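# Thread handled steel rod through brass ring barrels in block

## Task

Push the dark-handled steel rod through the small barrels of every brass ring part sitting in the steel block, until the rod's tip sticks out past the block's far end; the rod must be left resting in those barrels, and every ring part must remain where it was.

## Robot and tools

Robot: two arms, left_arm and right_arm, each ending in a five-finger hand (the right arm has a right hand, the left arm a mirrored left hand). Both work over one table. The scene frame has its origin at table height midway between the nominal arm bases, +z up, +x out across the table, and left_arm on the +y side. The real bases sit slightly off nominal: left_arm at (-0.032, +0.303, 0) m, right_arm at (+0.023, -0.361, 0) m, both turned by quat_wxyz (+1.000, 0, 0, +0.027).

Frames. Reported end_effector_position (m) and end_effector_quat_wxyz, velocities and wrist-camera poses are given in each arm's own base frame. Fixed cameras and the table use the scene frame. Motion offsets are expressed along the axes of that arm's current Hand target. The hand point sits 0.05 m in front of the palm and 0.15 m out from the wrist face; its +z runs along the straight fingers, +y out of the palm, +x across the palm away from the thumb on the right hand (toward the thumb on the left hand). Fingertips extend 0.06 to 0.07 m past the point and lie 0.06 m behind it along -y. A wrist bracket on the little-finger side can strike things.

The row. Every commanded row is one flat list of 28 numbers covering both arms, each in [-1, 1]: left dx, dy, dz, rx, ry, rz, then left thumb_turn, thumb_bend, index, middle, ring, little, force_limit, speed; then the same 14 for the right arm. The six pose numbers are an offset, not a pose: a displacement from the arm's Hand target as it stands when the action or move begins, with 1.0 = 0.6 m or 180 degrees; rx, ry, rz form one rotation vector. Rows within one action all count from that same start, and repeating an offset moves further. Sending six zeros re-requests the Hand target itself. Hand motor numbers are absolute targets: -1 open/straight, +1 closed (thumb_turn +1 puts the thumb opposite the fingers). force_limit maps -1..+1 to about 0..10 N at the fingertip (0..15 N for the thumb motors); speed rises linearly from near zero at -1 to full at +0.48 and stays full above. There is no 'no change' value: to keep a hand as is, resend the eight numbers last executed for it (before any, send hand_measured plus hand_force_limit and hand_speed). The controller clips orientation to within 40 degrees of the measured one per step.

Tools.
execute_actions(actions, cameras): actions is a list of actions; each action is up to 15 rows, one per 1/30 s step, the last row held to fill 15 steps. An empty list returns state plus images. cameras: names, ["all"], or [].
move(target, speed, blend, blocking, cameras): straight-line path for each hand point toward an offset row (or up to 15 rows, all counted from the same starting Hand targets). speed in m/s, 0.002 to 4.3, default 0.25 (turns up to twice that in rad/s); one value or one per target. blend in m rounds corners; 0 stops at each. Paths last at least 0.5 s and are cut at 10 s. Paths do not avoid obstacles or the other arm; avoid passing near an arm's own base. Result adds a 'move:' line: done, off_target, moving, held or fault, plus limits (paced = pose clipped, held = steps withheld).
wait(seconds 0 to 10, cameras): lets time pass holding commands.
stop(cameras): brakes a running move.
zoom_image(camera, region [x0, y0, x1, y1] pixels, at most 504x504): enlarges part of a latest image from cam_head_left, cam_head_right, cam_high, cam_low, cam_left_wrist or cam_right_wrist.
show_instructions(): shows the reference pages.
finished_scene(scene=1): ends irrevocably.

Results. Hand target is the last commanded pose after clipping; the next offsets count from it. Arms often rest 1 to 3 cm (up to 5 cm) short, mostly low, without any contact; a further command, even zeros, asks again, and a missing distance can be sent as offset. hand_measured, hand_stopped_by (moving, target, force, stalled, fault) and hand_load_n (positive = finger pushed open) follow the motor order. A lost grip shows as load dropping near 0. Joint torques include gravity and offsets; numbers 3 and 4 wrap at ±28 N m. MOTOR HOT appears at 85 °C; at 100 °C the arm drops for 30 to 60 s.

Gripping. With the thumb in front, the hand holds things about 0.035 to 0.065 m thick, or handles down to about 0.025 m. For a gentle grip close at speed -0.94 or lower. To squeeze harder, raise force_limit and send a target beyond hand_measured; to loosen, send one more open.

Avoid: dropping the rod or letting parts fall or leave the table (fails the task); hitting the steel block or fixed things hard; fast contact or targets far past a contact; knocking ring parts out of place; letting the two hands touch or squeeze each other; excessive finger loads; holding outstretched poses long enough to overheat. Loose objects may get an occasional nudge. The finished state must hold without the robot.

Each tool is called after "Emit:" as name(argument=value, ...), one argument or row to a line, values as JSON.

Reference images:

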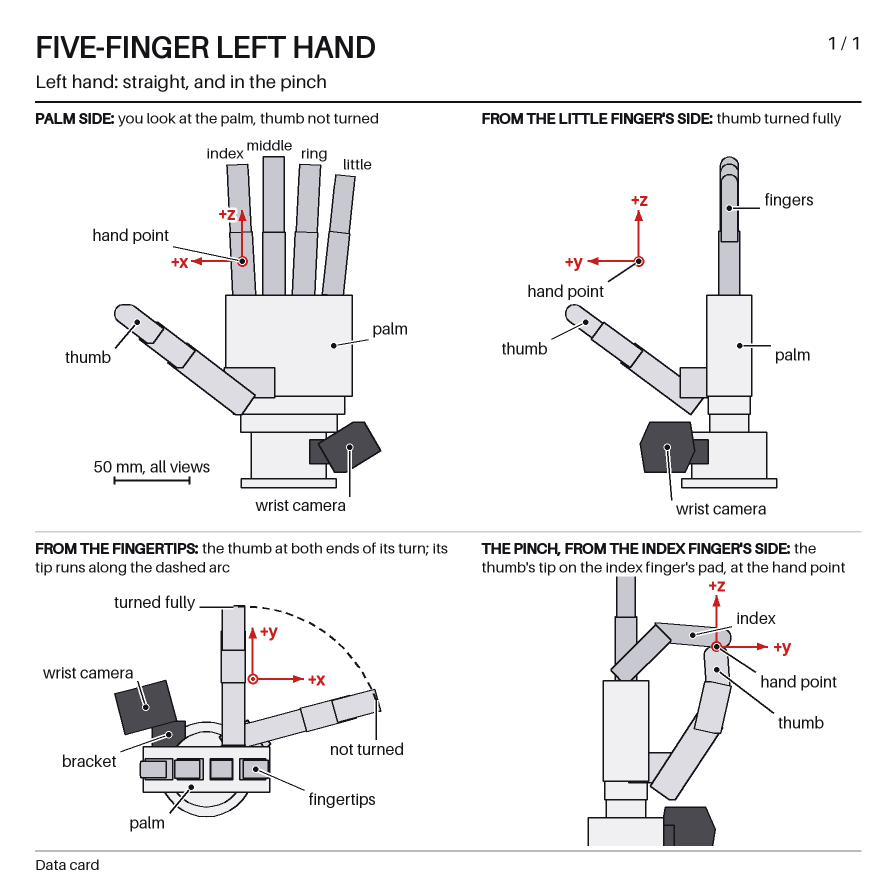

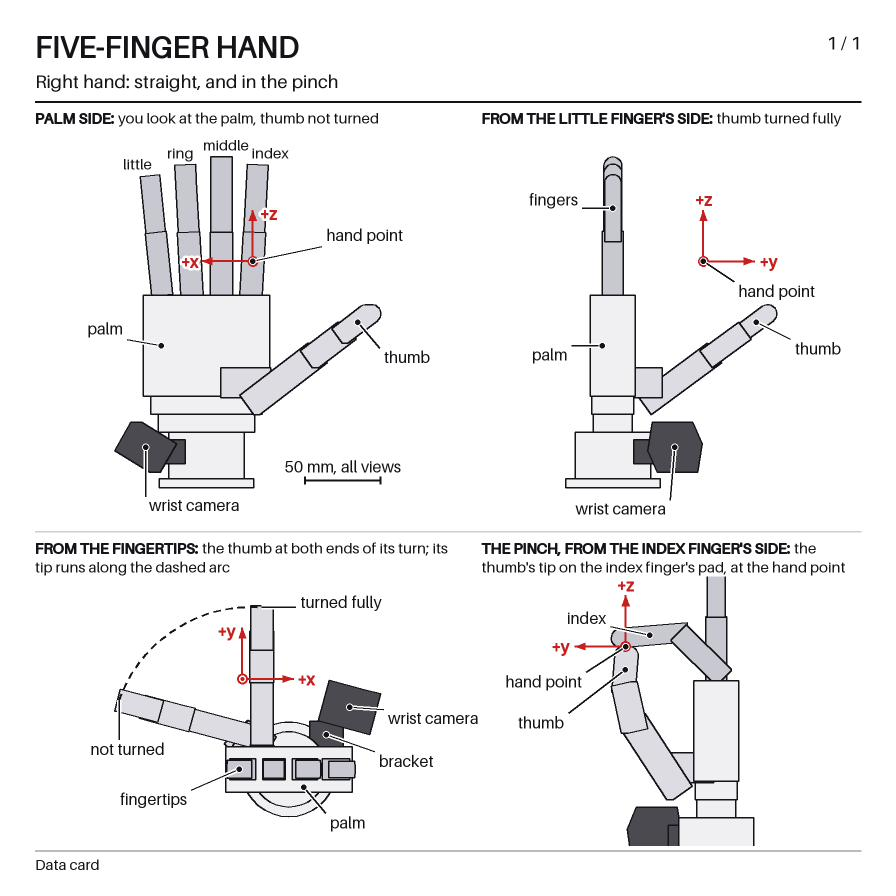

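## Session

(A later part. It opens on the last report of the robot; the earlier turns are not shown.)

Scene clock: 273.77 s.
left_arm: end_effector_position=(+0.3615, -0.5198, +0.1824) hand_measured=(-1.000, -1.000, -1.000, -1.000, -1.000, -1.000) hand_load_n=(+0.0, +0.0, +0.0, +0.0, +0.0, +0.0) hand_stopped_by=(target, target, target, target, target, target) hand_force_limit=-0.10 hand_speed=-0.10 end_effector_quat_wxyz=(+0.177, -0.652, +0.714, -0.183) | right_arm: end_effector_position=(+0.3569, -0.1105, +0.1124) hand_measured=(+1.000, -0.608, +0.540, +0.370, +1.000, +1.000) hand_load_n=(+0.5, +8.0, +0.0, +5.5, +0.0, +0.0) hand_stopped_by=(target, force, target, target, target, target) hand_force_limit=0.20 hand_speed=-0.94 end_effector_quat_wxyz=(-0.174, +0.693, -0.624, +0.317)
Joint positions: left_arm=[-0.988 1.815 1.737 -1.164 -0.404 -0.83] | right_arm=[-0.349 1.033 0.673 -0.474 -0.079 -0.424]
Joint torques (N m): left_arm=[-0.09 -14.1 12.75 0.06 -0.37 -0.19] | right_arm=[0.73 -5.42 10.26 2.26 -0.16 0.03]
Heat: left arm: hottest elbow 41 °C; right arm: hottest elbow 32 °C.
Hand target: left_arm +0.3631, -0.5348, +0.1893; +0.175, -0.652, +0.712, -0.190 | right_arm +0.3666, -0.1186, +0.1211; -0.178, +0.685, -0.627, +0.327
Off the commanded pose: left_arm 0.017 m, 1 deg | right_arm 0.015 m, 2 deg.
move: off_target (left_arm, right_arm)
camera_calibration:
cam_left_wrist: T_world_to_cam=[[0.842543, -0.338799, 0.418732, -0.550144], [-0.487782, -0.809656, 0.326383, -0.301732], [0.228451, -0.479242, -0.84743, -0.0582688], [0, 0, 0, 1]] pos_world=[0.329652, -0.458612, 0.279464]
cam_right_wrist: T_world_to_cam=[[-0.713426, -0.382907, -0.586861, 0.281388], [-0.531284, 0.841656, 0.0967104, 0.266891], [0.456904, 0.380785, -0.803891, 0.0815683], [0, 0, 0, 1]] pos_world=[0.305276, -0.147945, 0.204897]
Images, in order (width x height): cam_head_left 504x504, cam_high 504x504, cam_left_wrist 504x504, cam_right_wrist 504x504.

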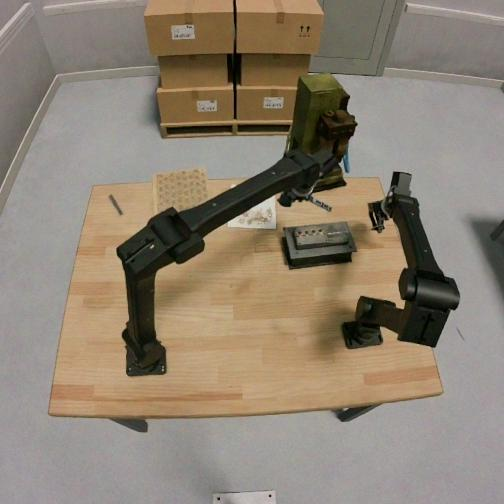

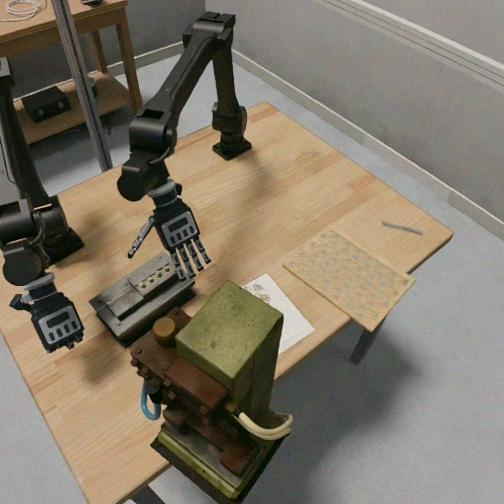

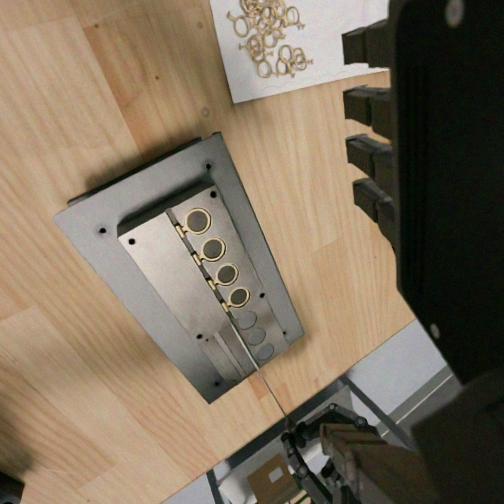

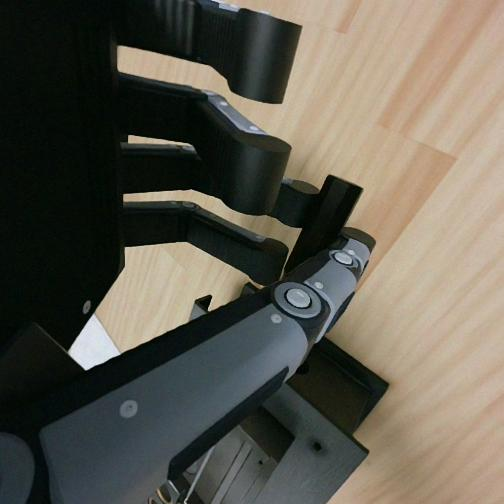

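Emit:
move(
  target=[
    [0,0,0,0,0,0,-1,-1,-1,-1,-1,-1,-0.1,-0.1,0.02812,-0.01048,0.00923,0.00086,-0.00723,0.0015,1,-0.04,0.54,0.37,1,1,0.2,-0.94],
    [0,0,0,0,0,0,-1,-1,-1,-1,-1,-1,-0.1,-0.1,-0.02308,0.00821,0.00641,0.00086,-0.00723,0.0015,1,-0.04,0.54,0.37,1,1,0.2,-0.94],
  ],
  speed=0.04,
  cameras=["cam_left_wrist", "cam_head_left", "cam_high", "cam_right_wrist"],
)

Emit:
zoom_image(
  camera="cam_right_wrist",
  region=[160, 464, 200, 504],
)

Emit:
zoom_image(
  camera="cam_left_wrist",
  region=[222, 307, 247, 332],
)

Emit:
zoom_image(
  camera="cam_left_wrist",
  region=[268, 386, 298, 421],
)

Emit:
zoom_image(
  camera="cam_head_left",
  region=[300, 210, 360, 250],
)

Emit:
zoom_image(
  camera="cam_head_left",
  region=[330, 210, 390, 250],
)

Emit:
zoom_image(
  camera="cam_high",
  region=[120, 270, 145, 300],
)

Scene clock: 279.17 s.
left_arm: end_effector_position=(+0.3615, -0.5198, +0.1824) hand_measured=(-1.000, -1.000, -1.000, -1.000, -1.000, -1.000) hand_load_n=(+0.0, +0.0, +0.0, -0.5, +0.0, +0.0) hand_stopped_by=(target, target, target, target, target, target) hand_force_limit=-0.10 hand_speed=-0.10 end_effector_quat_wxyz=(+0.177, -0.652, +0.714, -0.183) | right_arm: end_effector_position=(+0.3609, -0.1111, +0.1082) hand_measured=(+1.000, -0.608, +0.540, +0.370, +1.000, +1.000) hand_load_n=(+1.0, +8.0, +0.0, +5.5, +0.0, +0.0) hand_stopped_by=(target, force, target, target, target, target) hand_force_limit=0.20 hand_speed=-0.94 end_effector_quat_wxyz=(-0.179, +0.690, -0.627, +0.313)
Joint positions: left_arm=[-0.988 1.815 1.737 -1.164 -0.404 -0.83] | right_arm=[-0.356 1.054 0.674 -0.458 -0.093 -0.415]
Joint torques (N m): left_arm=[-0.09 -14.1 12.78 0.03 -0.36 -0.19] | right_arm=[3.08 -7.53 8.23 2.45 0.12 0.16]
Heat: left arm: hottest elbow 42 °C; right arm: hottest elbow 32 °C.
Hand target: left_arm +0.3631, -0.5348, +0.1893; +0.175, -0.652, +0.712, -0.190 | right_arm +0.3654, -0.1065, +0.1119; -0.186, +0.686, -0.626, +0.320
Off the commanded pose: left_arm 0.017 m, 1 deg | right_arm 0.008 m, 1 deg.
move: off_target (left_arm)
camera_calibration:
cam_left_wrist: T_world_to_cam=[[0.842543, -0.338799, 0.418732, -0.550144], [-0.487782, -0.809656, 0.326383, -0.301732], [0.228451, -0.479242, -0.84743, -0.0582688], [0, 0, 0, 1]] pos_world=[0.329652, -0.458612, 0.279464]
cam_right_wrist: T_world_to_cam=[[-0.713727, -0.370174, -0.594614, 0.283828], [-0.528377, 0.841835, 0.110142, 0.267398], [0.459795, 0.392791, -0.796432, 0.076081], [0, 0, 0, 1]] pos_world=[0.308881, -0.149923, 0.19991]
Images, in order (width x height): cam_head_left 504x504, cam_high 504x504, cam_left_wrist 504x504, cam_right_wrist 504x504.

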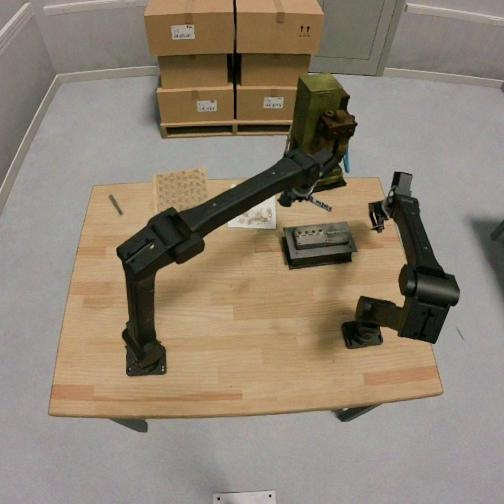

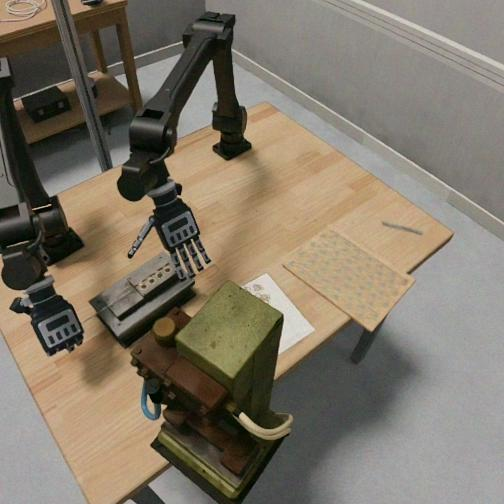

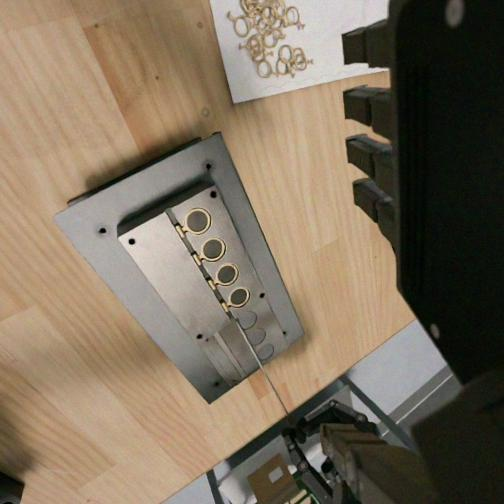

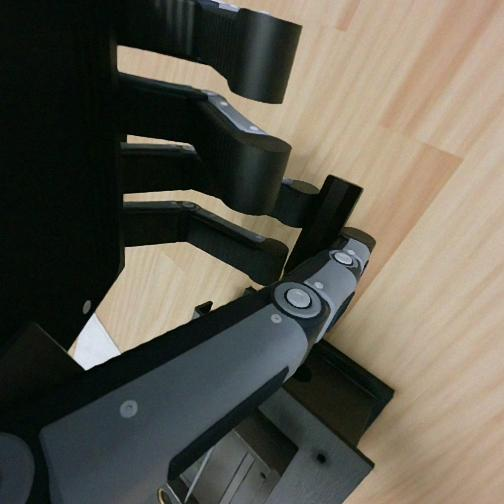

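Scaled by 12.600 from the camera's 504x504 image, which has a finer 720x720 frame.

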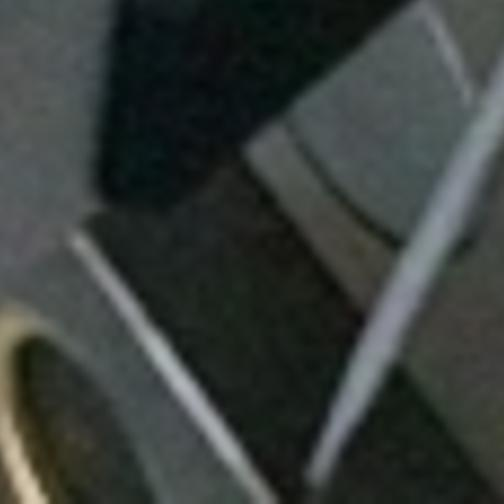

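Scaled by 20.160 from the camera's 504x504 image, which has a finer 720x720 frame.

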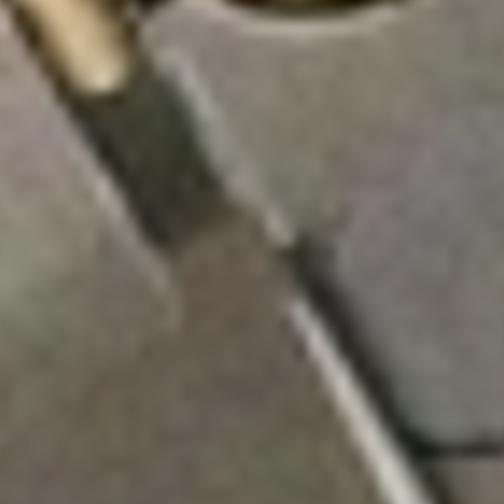

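Scaled by 14.400 from the camera's 504x504 image, which has a finer 720x720 frame.

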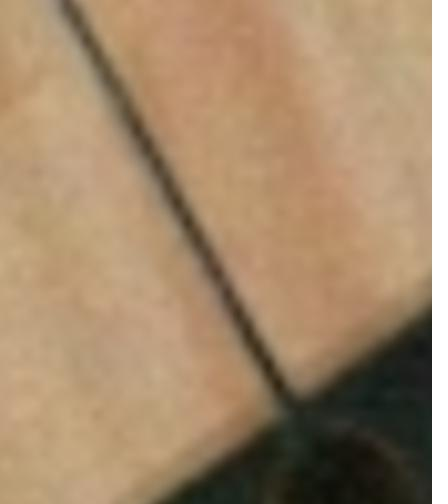

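Scaled by 8.400 from the camera's 504x504 image, which has a finer 720x720 frame.

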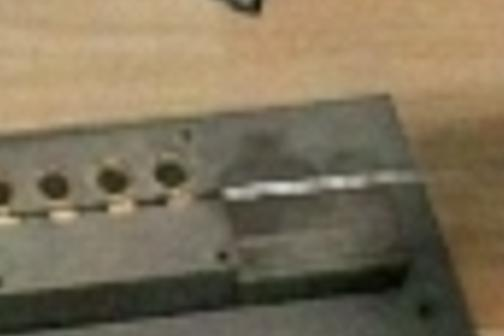

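Scaled by 8.400 from the camera's 504x504 image, which has a finer 720x720 frame.

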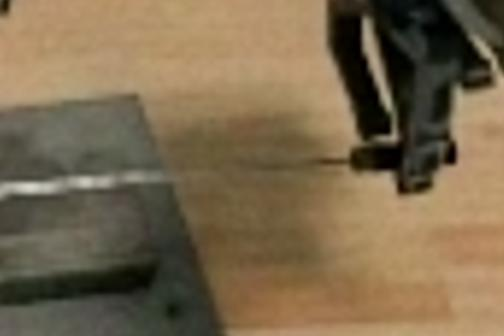

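Scaled by 16.800 from the camera's 504x504 image, which has a finer 720x720 frame.

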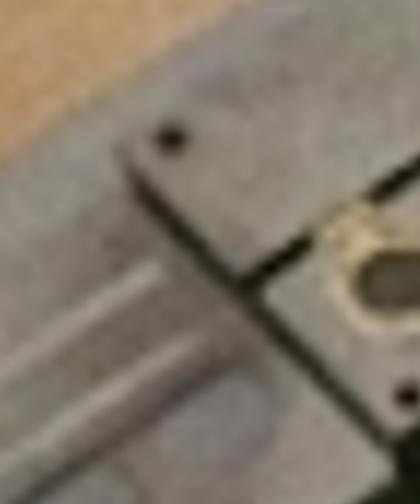

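Emit:
execute_actions(
  actions=[],
  cameras=["cam_head_left","cam_left_wrist","cam_right_wrist","cam_high"],
)

Scene clock: 280.53 s.
left_arm: end_effector_position=(+0.3615, -0.5198, +0.1824) hand_measured=(-1.000, -1.000, -1.000, -1.000, -1.000, -1.000) hand_load_n=(+0.0, +0.0, +0.0, +0.0, +0.0, +0.0) hand_stopped_by=(target, target, target, target, target, target) hand_force_limit=-0.10 hand_speed=-0.10 end_effector_quat_wxyz=(+0.177, -0.652, +0.714, -0.183) | right_arm: end_effector_position=(+0.3609, -0.1110, +0.1082) hand_measured=(+1.000, -0.608, +0.540, +0.370, +1.000, +1.000) hand_load_n=(+0.5, +8.5, +0.0, +5.5, +0.5, +0.0) hand_stopped_by=(target, force, target, target, target, target) hand_force_limit=0.20 hand_speed=-0.94 end_effector_quat_wxyz=(-0.180, +0.690, -0.628, +0.313)
Joint positions: left_arm=[-0.988 1.815 1.737 -1.164 -0.404 -0.83] | right_arm=[-0.356 1.054 0.674 -0.458 -0.093 -0.414]
Joint velocities: within noise
Joint torques (N m): left_arm=[-0.09 -14.1 12.74 0.03 -0.36 -0.19] | right_arm=[2.96 -7.59 8.16 2.37 0.12 0.16]
Heat: left arm: hottest elbow 42 °C; right arm: hottest elbow 32 °C.
Hand target: left_arm +0.3631, -0.5348, +0.1893; +0.175, -0.652, +0.712, -0.190 | right_arm +0.3654, -0.1065, +0.1119; -0.186, +0.686, -0.626, +0.320
Off the commanded pose: left_arm 0.017 m, 1 deg | right_arm 0.008 m, 1 deg.
camera_calibration:
cam_left_wrist: T_world_to_cam=[[0.842543, -0.338799, 0.418732, -0.550144], [-0.487782, -0.809656, 0.326383, -0.301732], [0.228451, -0.479242, -0.84743, -0.0582688], [0, 0, 0, 1]] pos_world=[0.329652, -0.458612, 0.279464]
cam_right_wrist: T_world_to_cam=[[-0.713861, -0.369545, -0.594844, 0.284048], [-0.527943, 0.842068, 0.110442, 0.267154], [0.460086, 0.392884, -0.796218, 0.0759232], [0, 0, 0, 1]] pos_world=[0.308882, -0.149823, 0.19991]
Images, in order (width x height): cam_head_left 504x504, cam_high 504x504, cam_left_wrist 504x504, cam_right_wrist 504x504.

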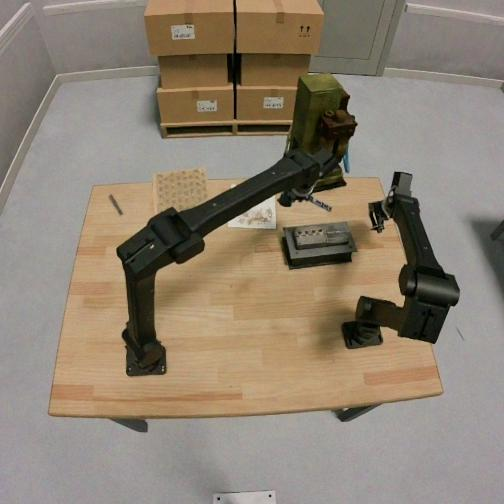

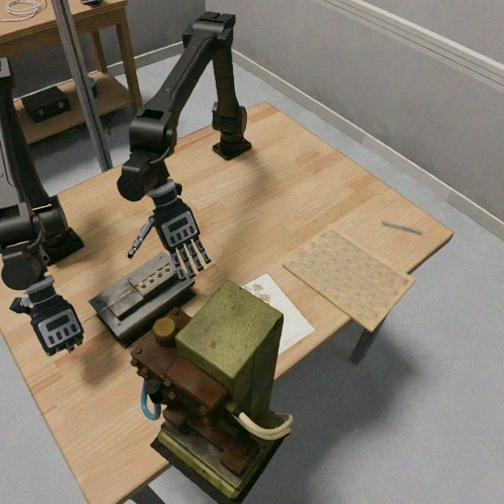

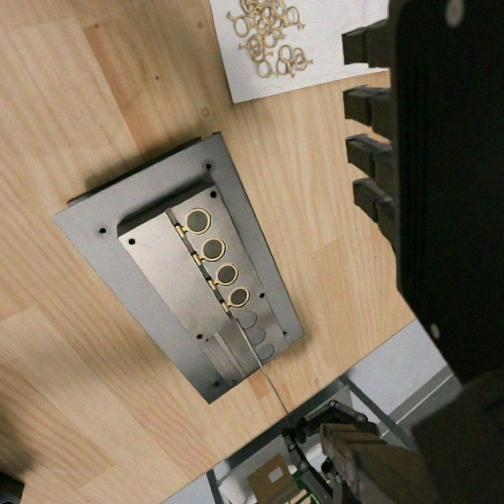

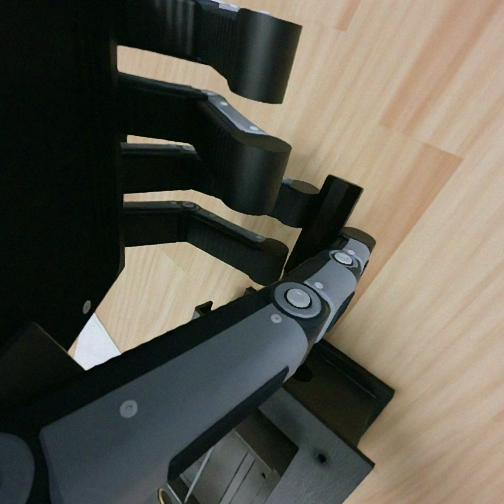

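Emit:
zoom_image(
  camera="cam_left_wrist",
  region=[215, 295, 245, 330],
)

Emit:
zoom_image(
  camera="cam_right_wrist",
  region=[160, 464, 200, 504],
)

Scaled by 14.400 from the camera's 504x504 image, which has a finer 720x720 frame.

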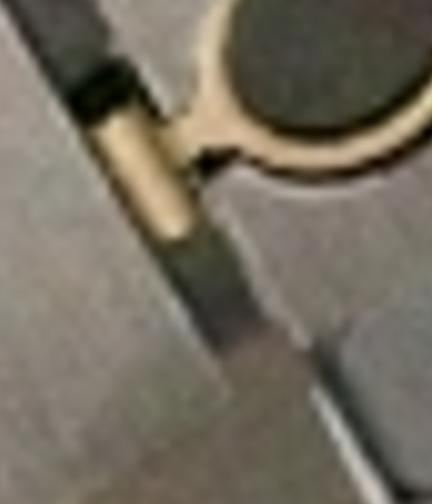

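Scaled by 12.600 from the camera's 504x504 image, which has a finer 720x720 frame.

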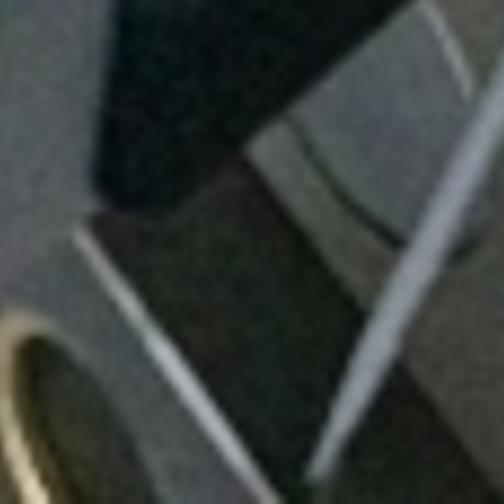

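Emit:
move(
  target=[0,0,0,0,0,0,-1,-1,-1,-1,-1,-1,-0.1,-0.1,0.00002,-0.00123,0.00112,0.00118,-0.00376,-0.00415,1,-0.04,0.54,0.37,1,1,0.2,-0.94],
  speed=0.03,
  cameras=["cam_head_left","cam_left_wrist","cam_right_wrist","cam_high"],
)

Emit:
zoom_image(
  camera="cam_left_wrist",
  region=[215, 295, 245, 330],
)

Emit:
zoom_image(
  camera="cam_right_wrist",
  region=[160, 464, 200, 504],
)

Scene clock: 281.63 s.
left_arm: end_effector_position=(+0.3615, -0.5198, +0.1824) hand_measured=(-1.000, -1.000, -1.000, -1.000, -1.000, -1.000) hand_load_n=(+0.0, +0.0, +0.0, +0.0, +0.0, +0.0) hand_stopped_by=(target, target, target, target, target, target) hand_force_limit=-0.10 hand_speed=-0.10 end_effector_quat_wxyz=(+0.177, -0.652, +0.714, -0.183) | right_arm: end_effector_position=(+0.3613, -0.1096, +0.1083) hand_measured=(+1.000, -0.608, +0.540, +0.370, +1.000, +1.000) hand_load_n=(+0.5, +8.0, +0.0, +5.5, +0.0, +0.0) hand_stopped_by=(target, force, target, target, target, target) hand_force_limit=0.20 hand_speed=-0.94 end_effector_quat_wxyz=(-0.183, +0.691, -0.627, +0.311)
Joint positions: left_arm=[-0.988 1.815 1.737 -1.164 -0.404 -0.83] | right_arm=[-0.356 1.054 0.674 -0.458 -0.101 -0.414]
Joint torques (N m): left_arm=[-0.03 -14.1 12.74 0.06 -0.36 -0.19] | right_arm=[2.96 -7.24 8.42 2.47 -0.17 -0.03]
Heat: left arm: hottest elbow 42 °C; right arm: hottest elbow 32 °C.
Hand target: left_arm +0.3631, -0.5348, +0.1893; +0.175, -0.652, +0.712, -0.190 | right_arm +0.3664, -0.1065, +0.1119; -0.189, +0.692, -0.620, +0.318
Off the commanded pose: left_arm 0.017 m, 1 deg | right_arm 0.007 m, 1 deg.
move: off_target (left_arm)
camera_calibration:
cam_left_wrist: T_world_to_cam=[[0.842543, -0.338799, 0.418732, -0.550144], [-0.487782, -0.809656, 0.326383, -0.301732], [0.228451, -0.479242, -0.84743, -0.0582688], [0, 0, 0, 1]] pos_world=[0.329652, -0.458612, 0.279464]
cam_right_wrist: T_world_to_cam=[[-0.710843, -0.369963, -0.598188, 0.284116], [-0.532427, 0.838772, 0.113939, 0.267067], [0.459591, 0.399485, -0.793214, 0.0758819], [0, 0, 0, 1]] pos_world=[0.309281, -0.14921, 0.199716]
Images, in order (width x height): cam_head_left 504x504, cam_high 504x504, cam_left_wrist 504x504, cam_right_wrist 504x504.

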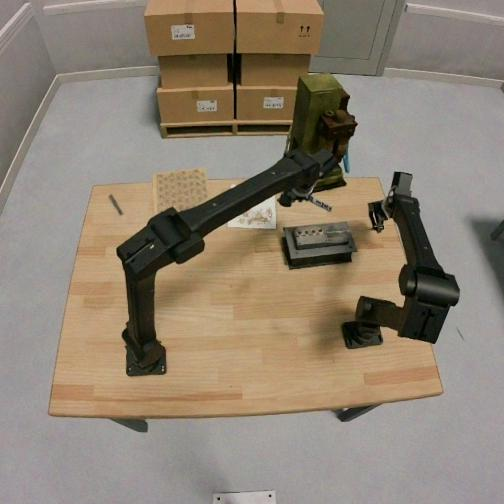

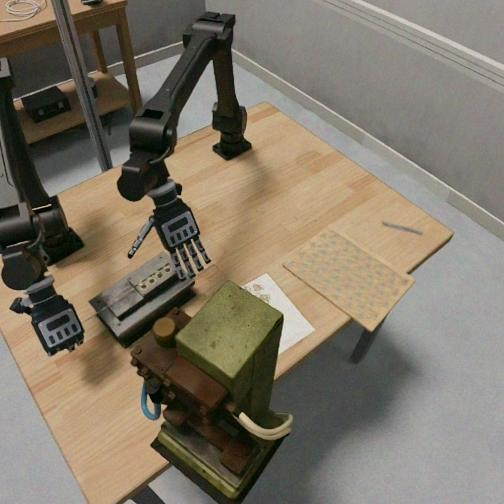

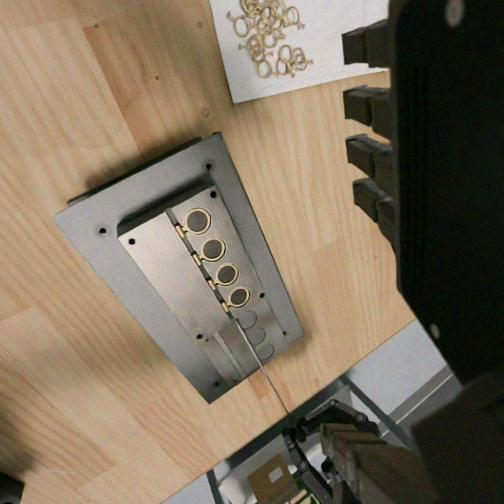

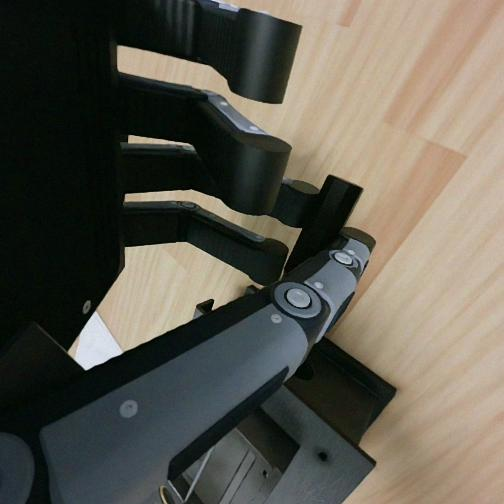

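Scaled by 14.400 from the camera's 504x504 image, which has a finer 720x720 frame.

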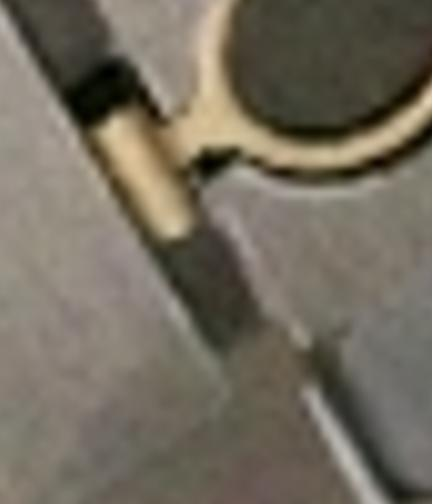

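Scaled by 12.600 from the camera's 504x504 image, which has a finer 720x720 frame.

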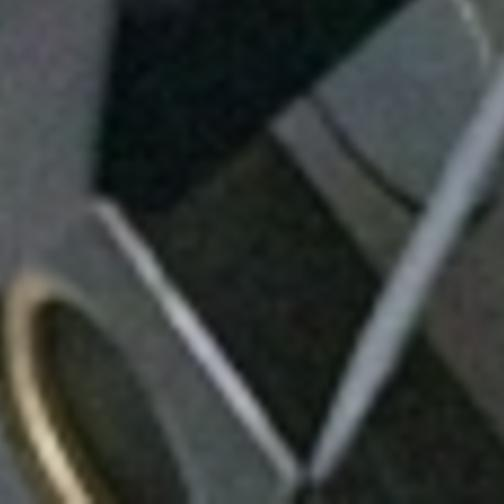

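Emit:
zoom_image(
  camera="cam_right_wrist",
  region=[172, 488, 188, 504],
)

Emit:
zoom_image(
  camera="cam_head_left",
  region=[300, 210, 360, 250],
)

Emit:
zoom_image(
  camera="cam_high",
  region=[120, 270, 145, 300],
)

Emit:
zoom_image(
  camera="cam_left_wrist",
  region=[222, 307, 247, 332],
)

Emit:
zoom_image(
  camera="cam_left_wrist",
  region=[268, 386, 298, 421],
)

Scaled by 31.500 from the camera's 504x504 image, which has a finer 720x720 frame.

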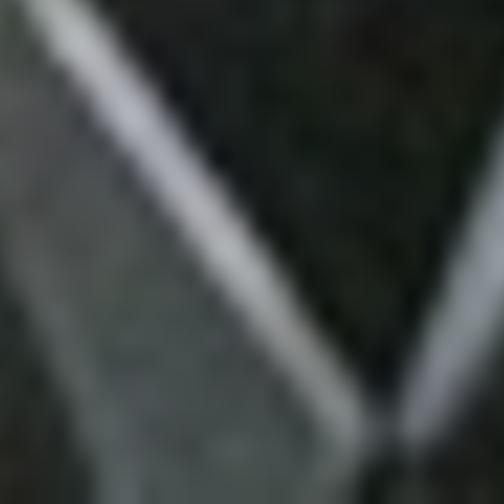

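Scaled by 8.400 from the camera's 504x504 image, which has a finer 720x720 frame.

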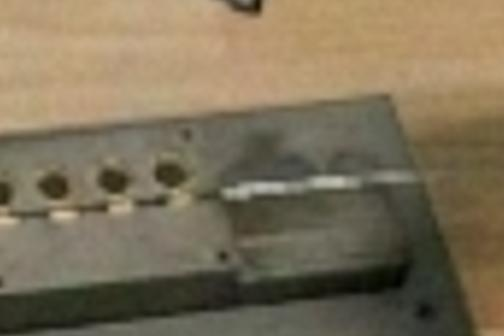

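Scaled by 16.800 from the camera's 504x504 image, which has a finer 720x720 frame.

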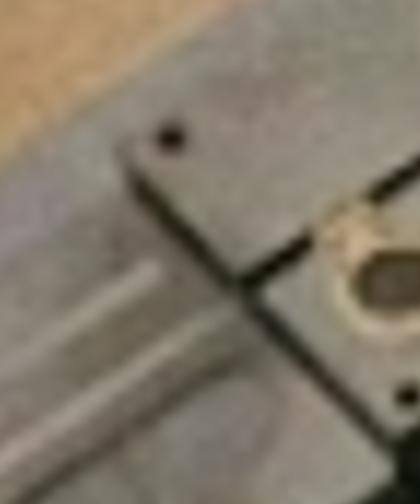

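Scaled by 20.160 from the camera's 504x504 image, which has a finer 720x720 frame.

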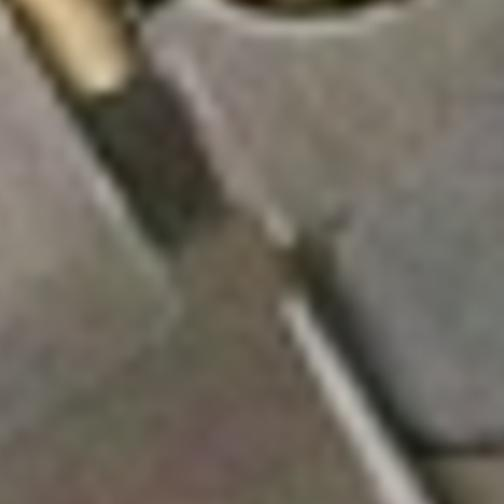

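Scaled by 14.400 from the camera's 504x504 image, which has a finer 720x720 frame.

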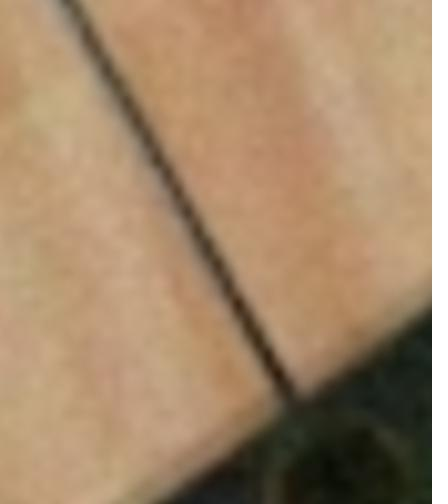

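Emit:
move(
  target=[0,0,0,0,0,0,-1,-1,-1,-1,-1,-1,-0.1,-0.1,0.00004,-0.00098,0.0009,0.00105,-0.00334,-0.0037,1,-0.04,0.54,0.37,1,1,0.2,-0.94],
  speed=0.03,
  cameras=["cam_head_left","cam_left_wrist","cam_right_wrist","cam_high","cam_head_right"],
)

Emit:
zoom_image(
  camera="cam_left_wrist",
  region=[222, 307, 247, 332],
)

Emit:
zoom_image(
  camera="cam_left_wrist",
  region=[268, 386, 298, 421],
)

Emit:
zoom_image(
  camera="cam_right_wrist",
  region=[160, 464, 200, 504],
)

Emit:
zoom_image(
  camera="cam_high",
  region=[126, 280, 141, 295],
)

Emit:
zoom_image(
  camera="cam_head_right",
  region=[300, 200, 380, 260],
)

Scene clock: 284.30 s.
left_arm: end_effector_position=(+0.3615, -0.5198, +0.1824) hand_measured=(-1.000, -1.000, -1.000, -1.000, -1.000, -1.000) hand_load_n=(+0.0, +0.0, +0.0, +0.0, +0.0, +0.0) hand_stopped_by=(target, target, target, target, target, target) hand_force_limit=-0.10 hand_speed=-0.10 end_effector_quat_wxyz=(+0.177, -0.652, +0.714, -0.183) | right_arm: end_effector_position=(+0.3620, -0.1072, +0.1086) hand_measured=(+1.000, -0.608, +0.540, +0.370, +1.000, +1.000) hand_load_n=(+0.5, +8.0, +0.0, +5.5, +0.0, +0.0) hand_stopped_by=(target, force, target, target, target, target) hand_force_limit=0.20 hand_speed=-0.94 end_effector_quat_wxyz=(-0.188, +0.692, -0.625, +0.309)
Joint positions: left_arm=[-0.988 1.815 1.737 -1.164 -0.404 -0.83] | right_arm=[-0.356 1.054 0.674 -0.458 -0.114 -0.414]
Joint torques (N m): left_arm=[-0.09 -14.1 12.74 0.05 -0.37 -0.19] | right_arm=[2.61 -6.77 8.62 2.41 -0.18 -0.19]
Heat: left arm: hottest elbow 42 °C; right arm: hottest elbow 32 °C.
Hand target: left_arm +0.3631, -0.5348, +0.1893; +0.175, -0.652, +0.712, -0.190 | right_arm +0.3672, -0.1065, +0.1119; -0.192, +0.697, -0.614, +0.316
Off the commanded pose: left_arm 0.017 m, 1 deg | right_arm 0.006 m, 2 deg.
move: off_target (left_arm)
camera_calibration:
cam_left_wrist: T_world_to_cam=[[0.842543, -0.338799, 0.418732, -0.550144], [-0.487782, -0.809656, 0.326383, -0.301732], [0.228451, -0.479242, -0.84743, -0.0582688], [0, 0, 0, 1]] pos_world=[0.329652, -0.458612, 0.279464]
cam_right_wrist: T_world_to_cam=[[-0.705583, -0.370685, -0.603941, 0.284264], [-0.540094, 0.833051, 0.119683, 0.266915], [0.458749, 0.410631, -0.787992, 0.0757523], [0, 0, 0, 1]] pos_world=[0.30998, -0.148088, 0.199426]
Images, in order (width x height): cam_head_left 504x504, cam_head_right 504x504, cam_high 504x504, cam_left_wrist 504x504, cam_right_wrist 504x504.

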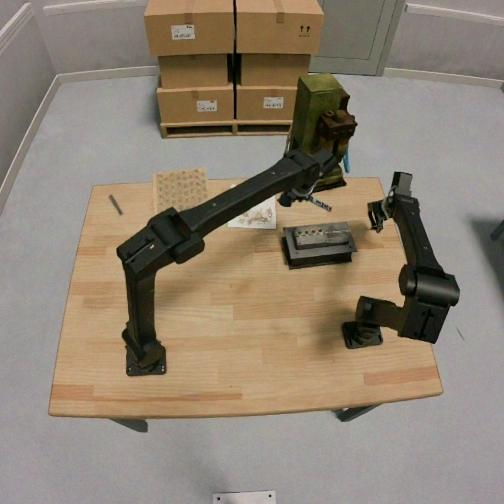

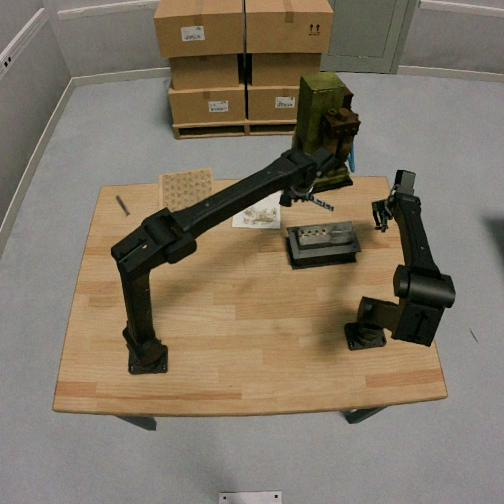

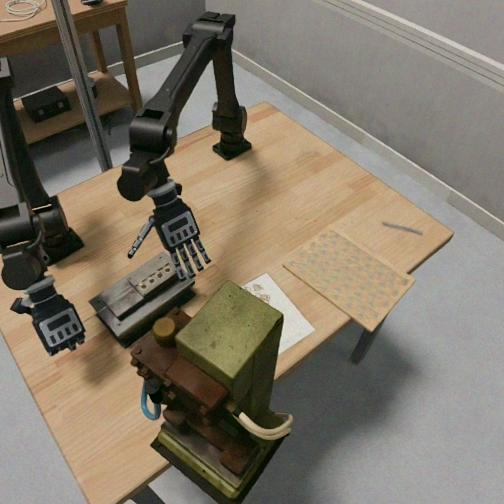

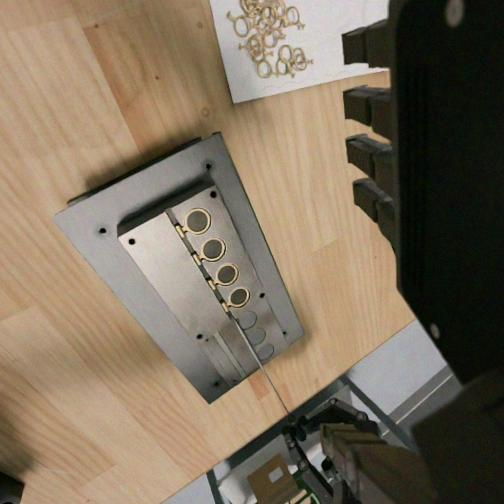

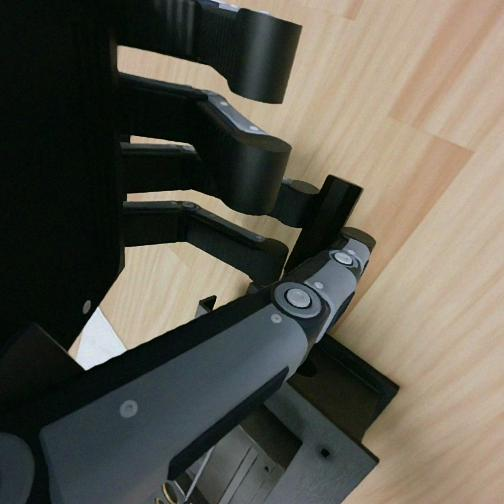

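Scaled by 20.160 from the camera's 504x504 image, which has a finer 720x720 frame.

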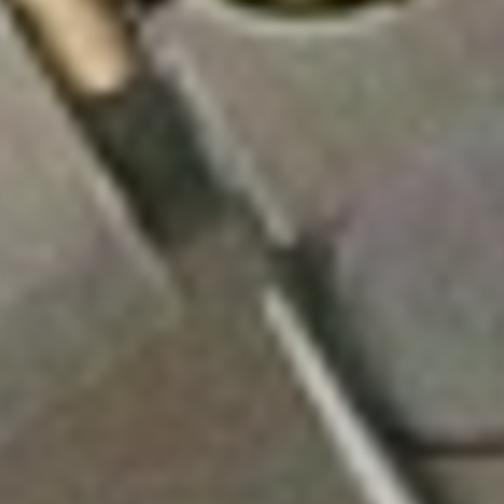

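Scaled by 14.400 from the camera's 504x504 image, which has a finer 720x720 frame.

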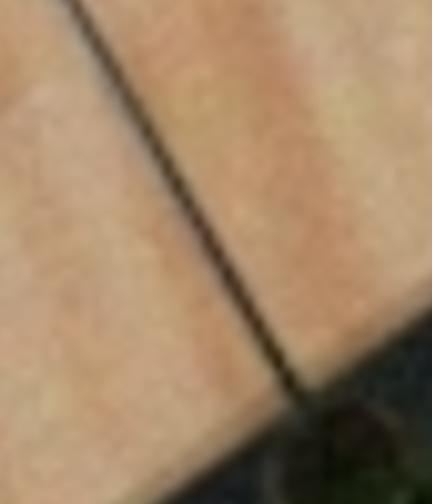

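Scaled by 12.600 from the camera's 504x504 image, which has a finer 720x720 frame.

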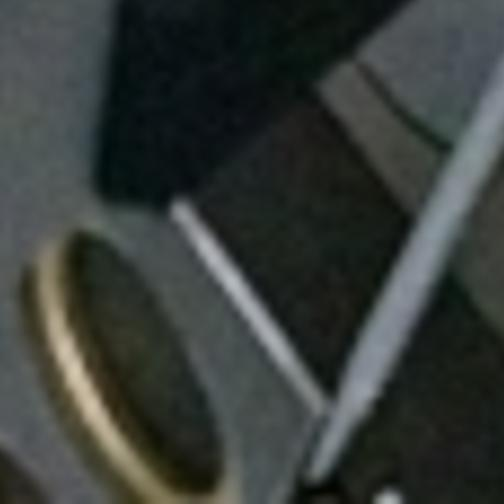

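Scaled by 33.600 from the camera's 504x504 image, which has a finer 720x720 frame.

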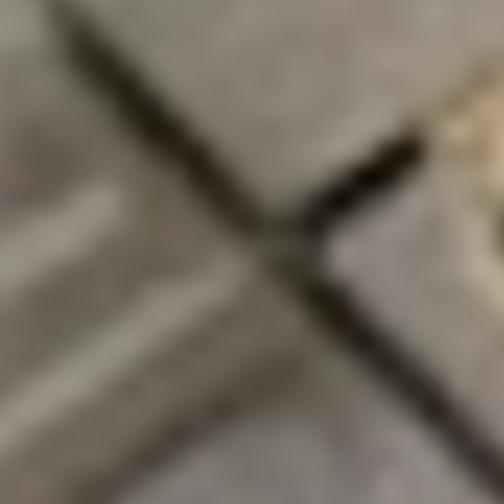

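Scaled by 6.300 from the camera's 504x504 image, which has a finer 720x720 frame.

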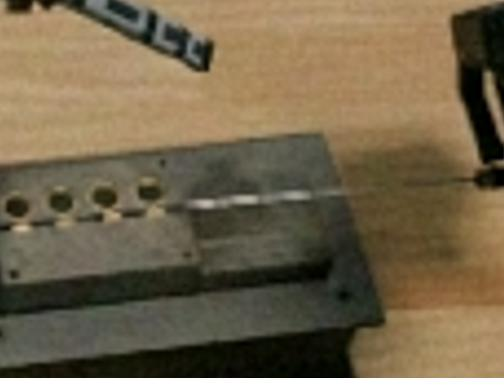

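Emit:
zoom_image(
  camera="cam_left_wrist",
  region=[227, 310, 243, 326],
)

Emit:
zoom_image(
  camera="cam_right_wrist",
  region=[176, 488, 192, 504],
)

Emit:
zoom_image(
  camera="cam_head_left",
  region=[300, 210, 360, 250],
)

Emit:
zoom_image(
  camera="cam_head_right",
  region=[315, 220, 345, 240],
)

Scaled by 31.500 from the camera's 504x504 image, which has a finer 720x720 frame.

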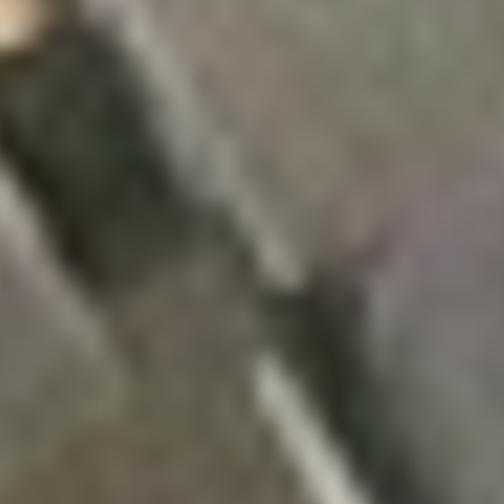

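Scaled by 31.500 from the camera's 504x504 image, which has a finer 720x720 frame.

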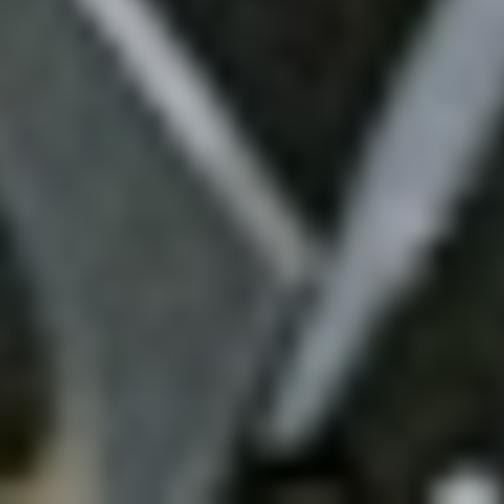

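Scaled by 8.400 from the camera's 504x504 image, which has a finer 720x720 frame.

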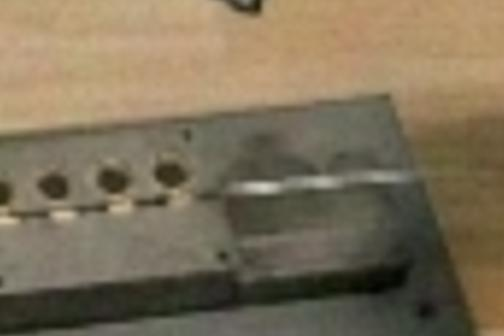

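Scaled by 16.800 from the camera's 504x504 image, which has a finer 720x720 frame.

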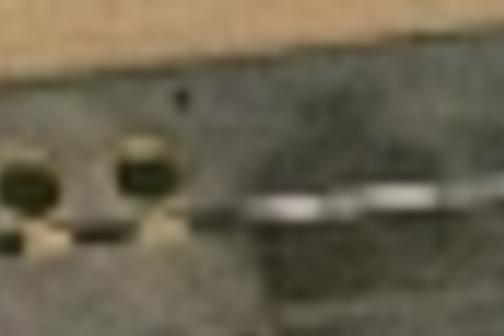

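Emit:
zoom_image(
  camera="cam_right_wrist",
  region=[170, 424, 250, 504],
)

Emit:
zoom_image(
  camera="cam_right_wrist",
  region=[250, 424, 330, 504],
)

Scaled by 6.300 from the camera's 504x504 image, which has a finer 720x720 frame.

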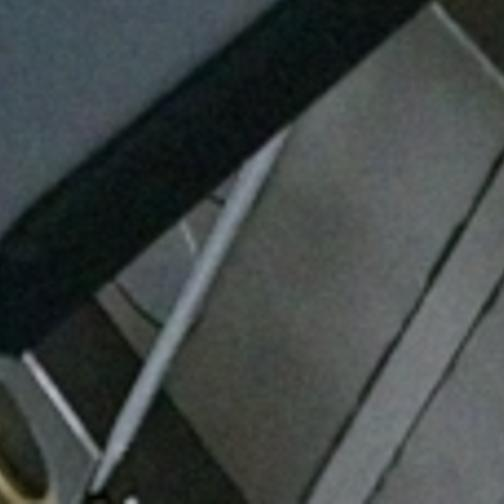

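Scaled by 6.300 from the camera's 504x504 image, which has a finer 720x720 frame.

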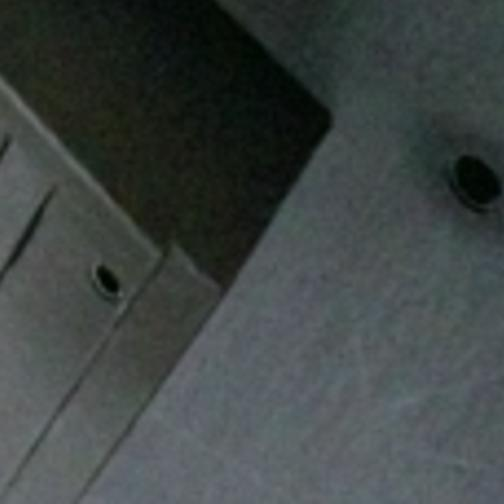

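Emit:
zoom_image(
  camera="cam_right_wrist",
  region=[200, 444, 216, 460],
)

Emit:
zoom_image(
  camera="cam_right_wrist",
  region=[184, 474, 200, 490],
)

Scaled by 31.500 from the camera's 504x504 image, which has a finer 720x720 frame.

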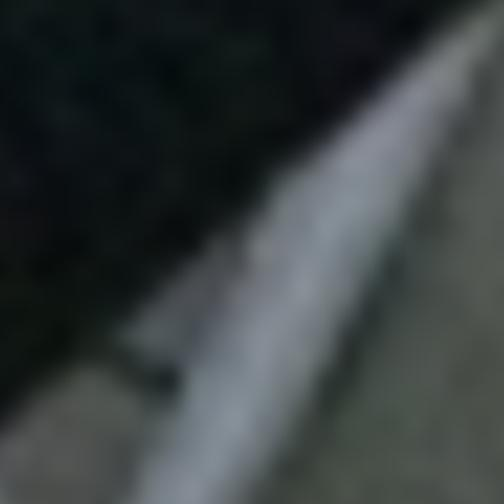

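Scaled by 31.500 from the camera's 504x504 image, which has a finer 720x720 frame.

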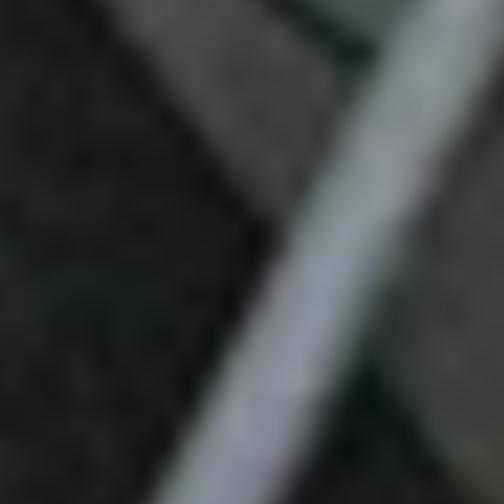

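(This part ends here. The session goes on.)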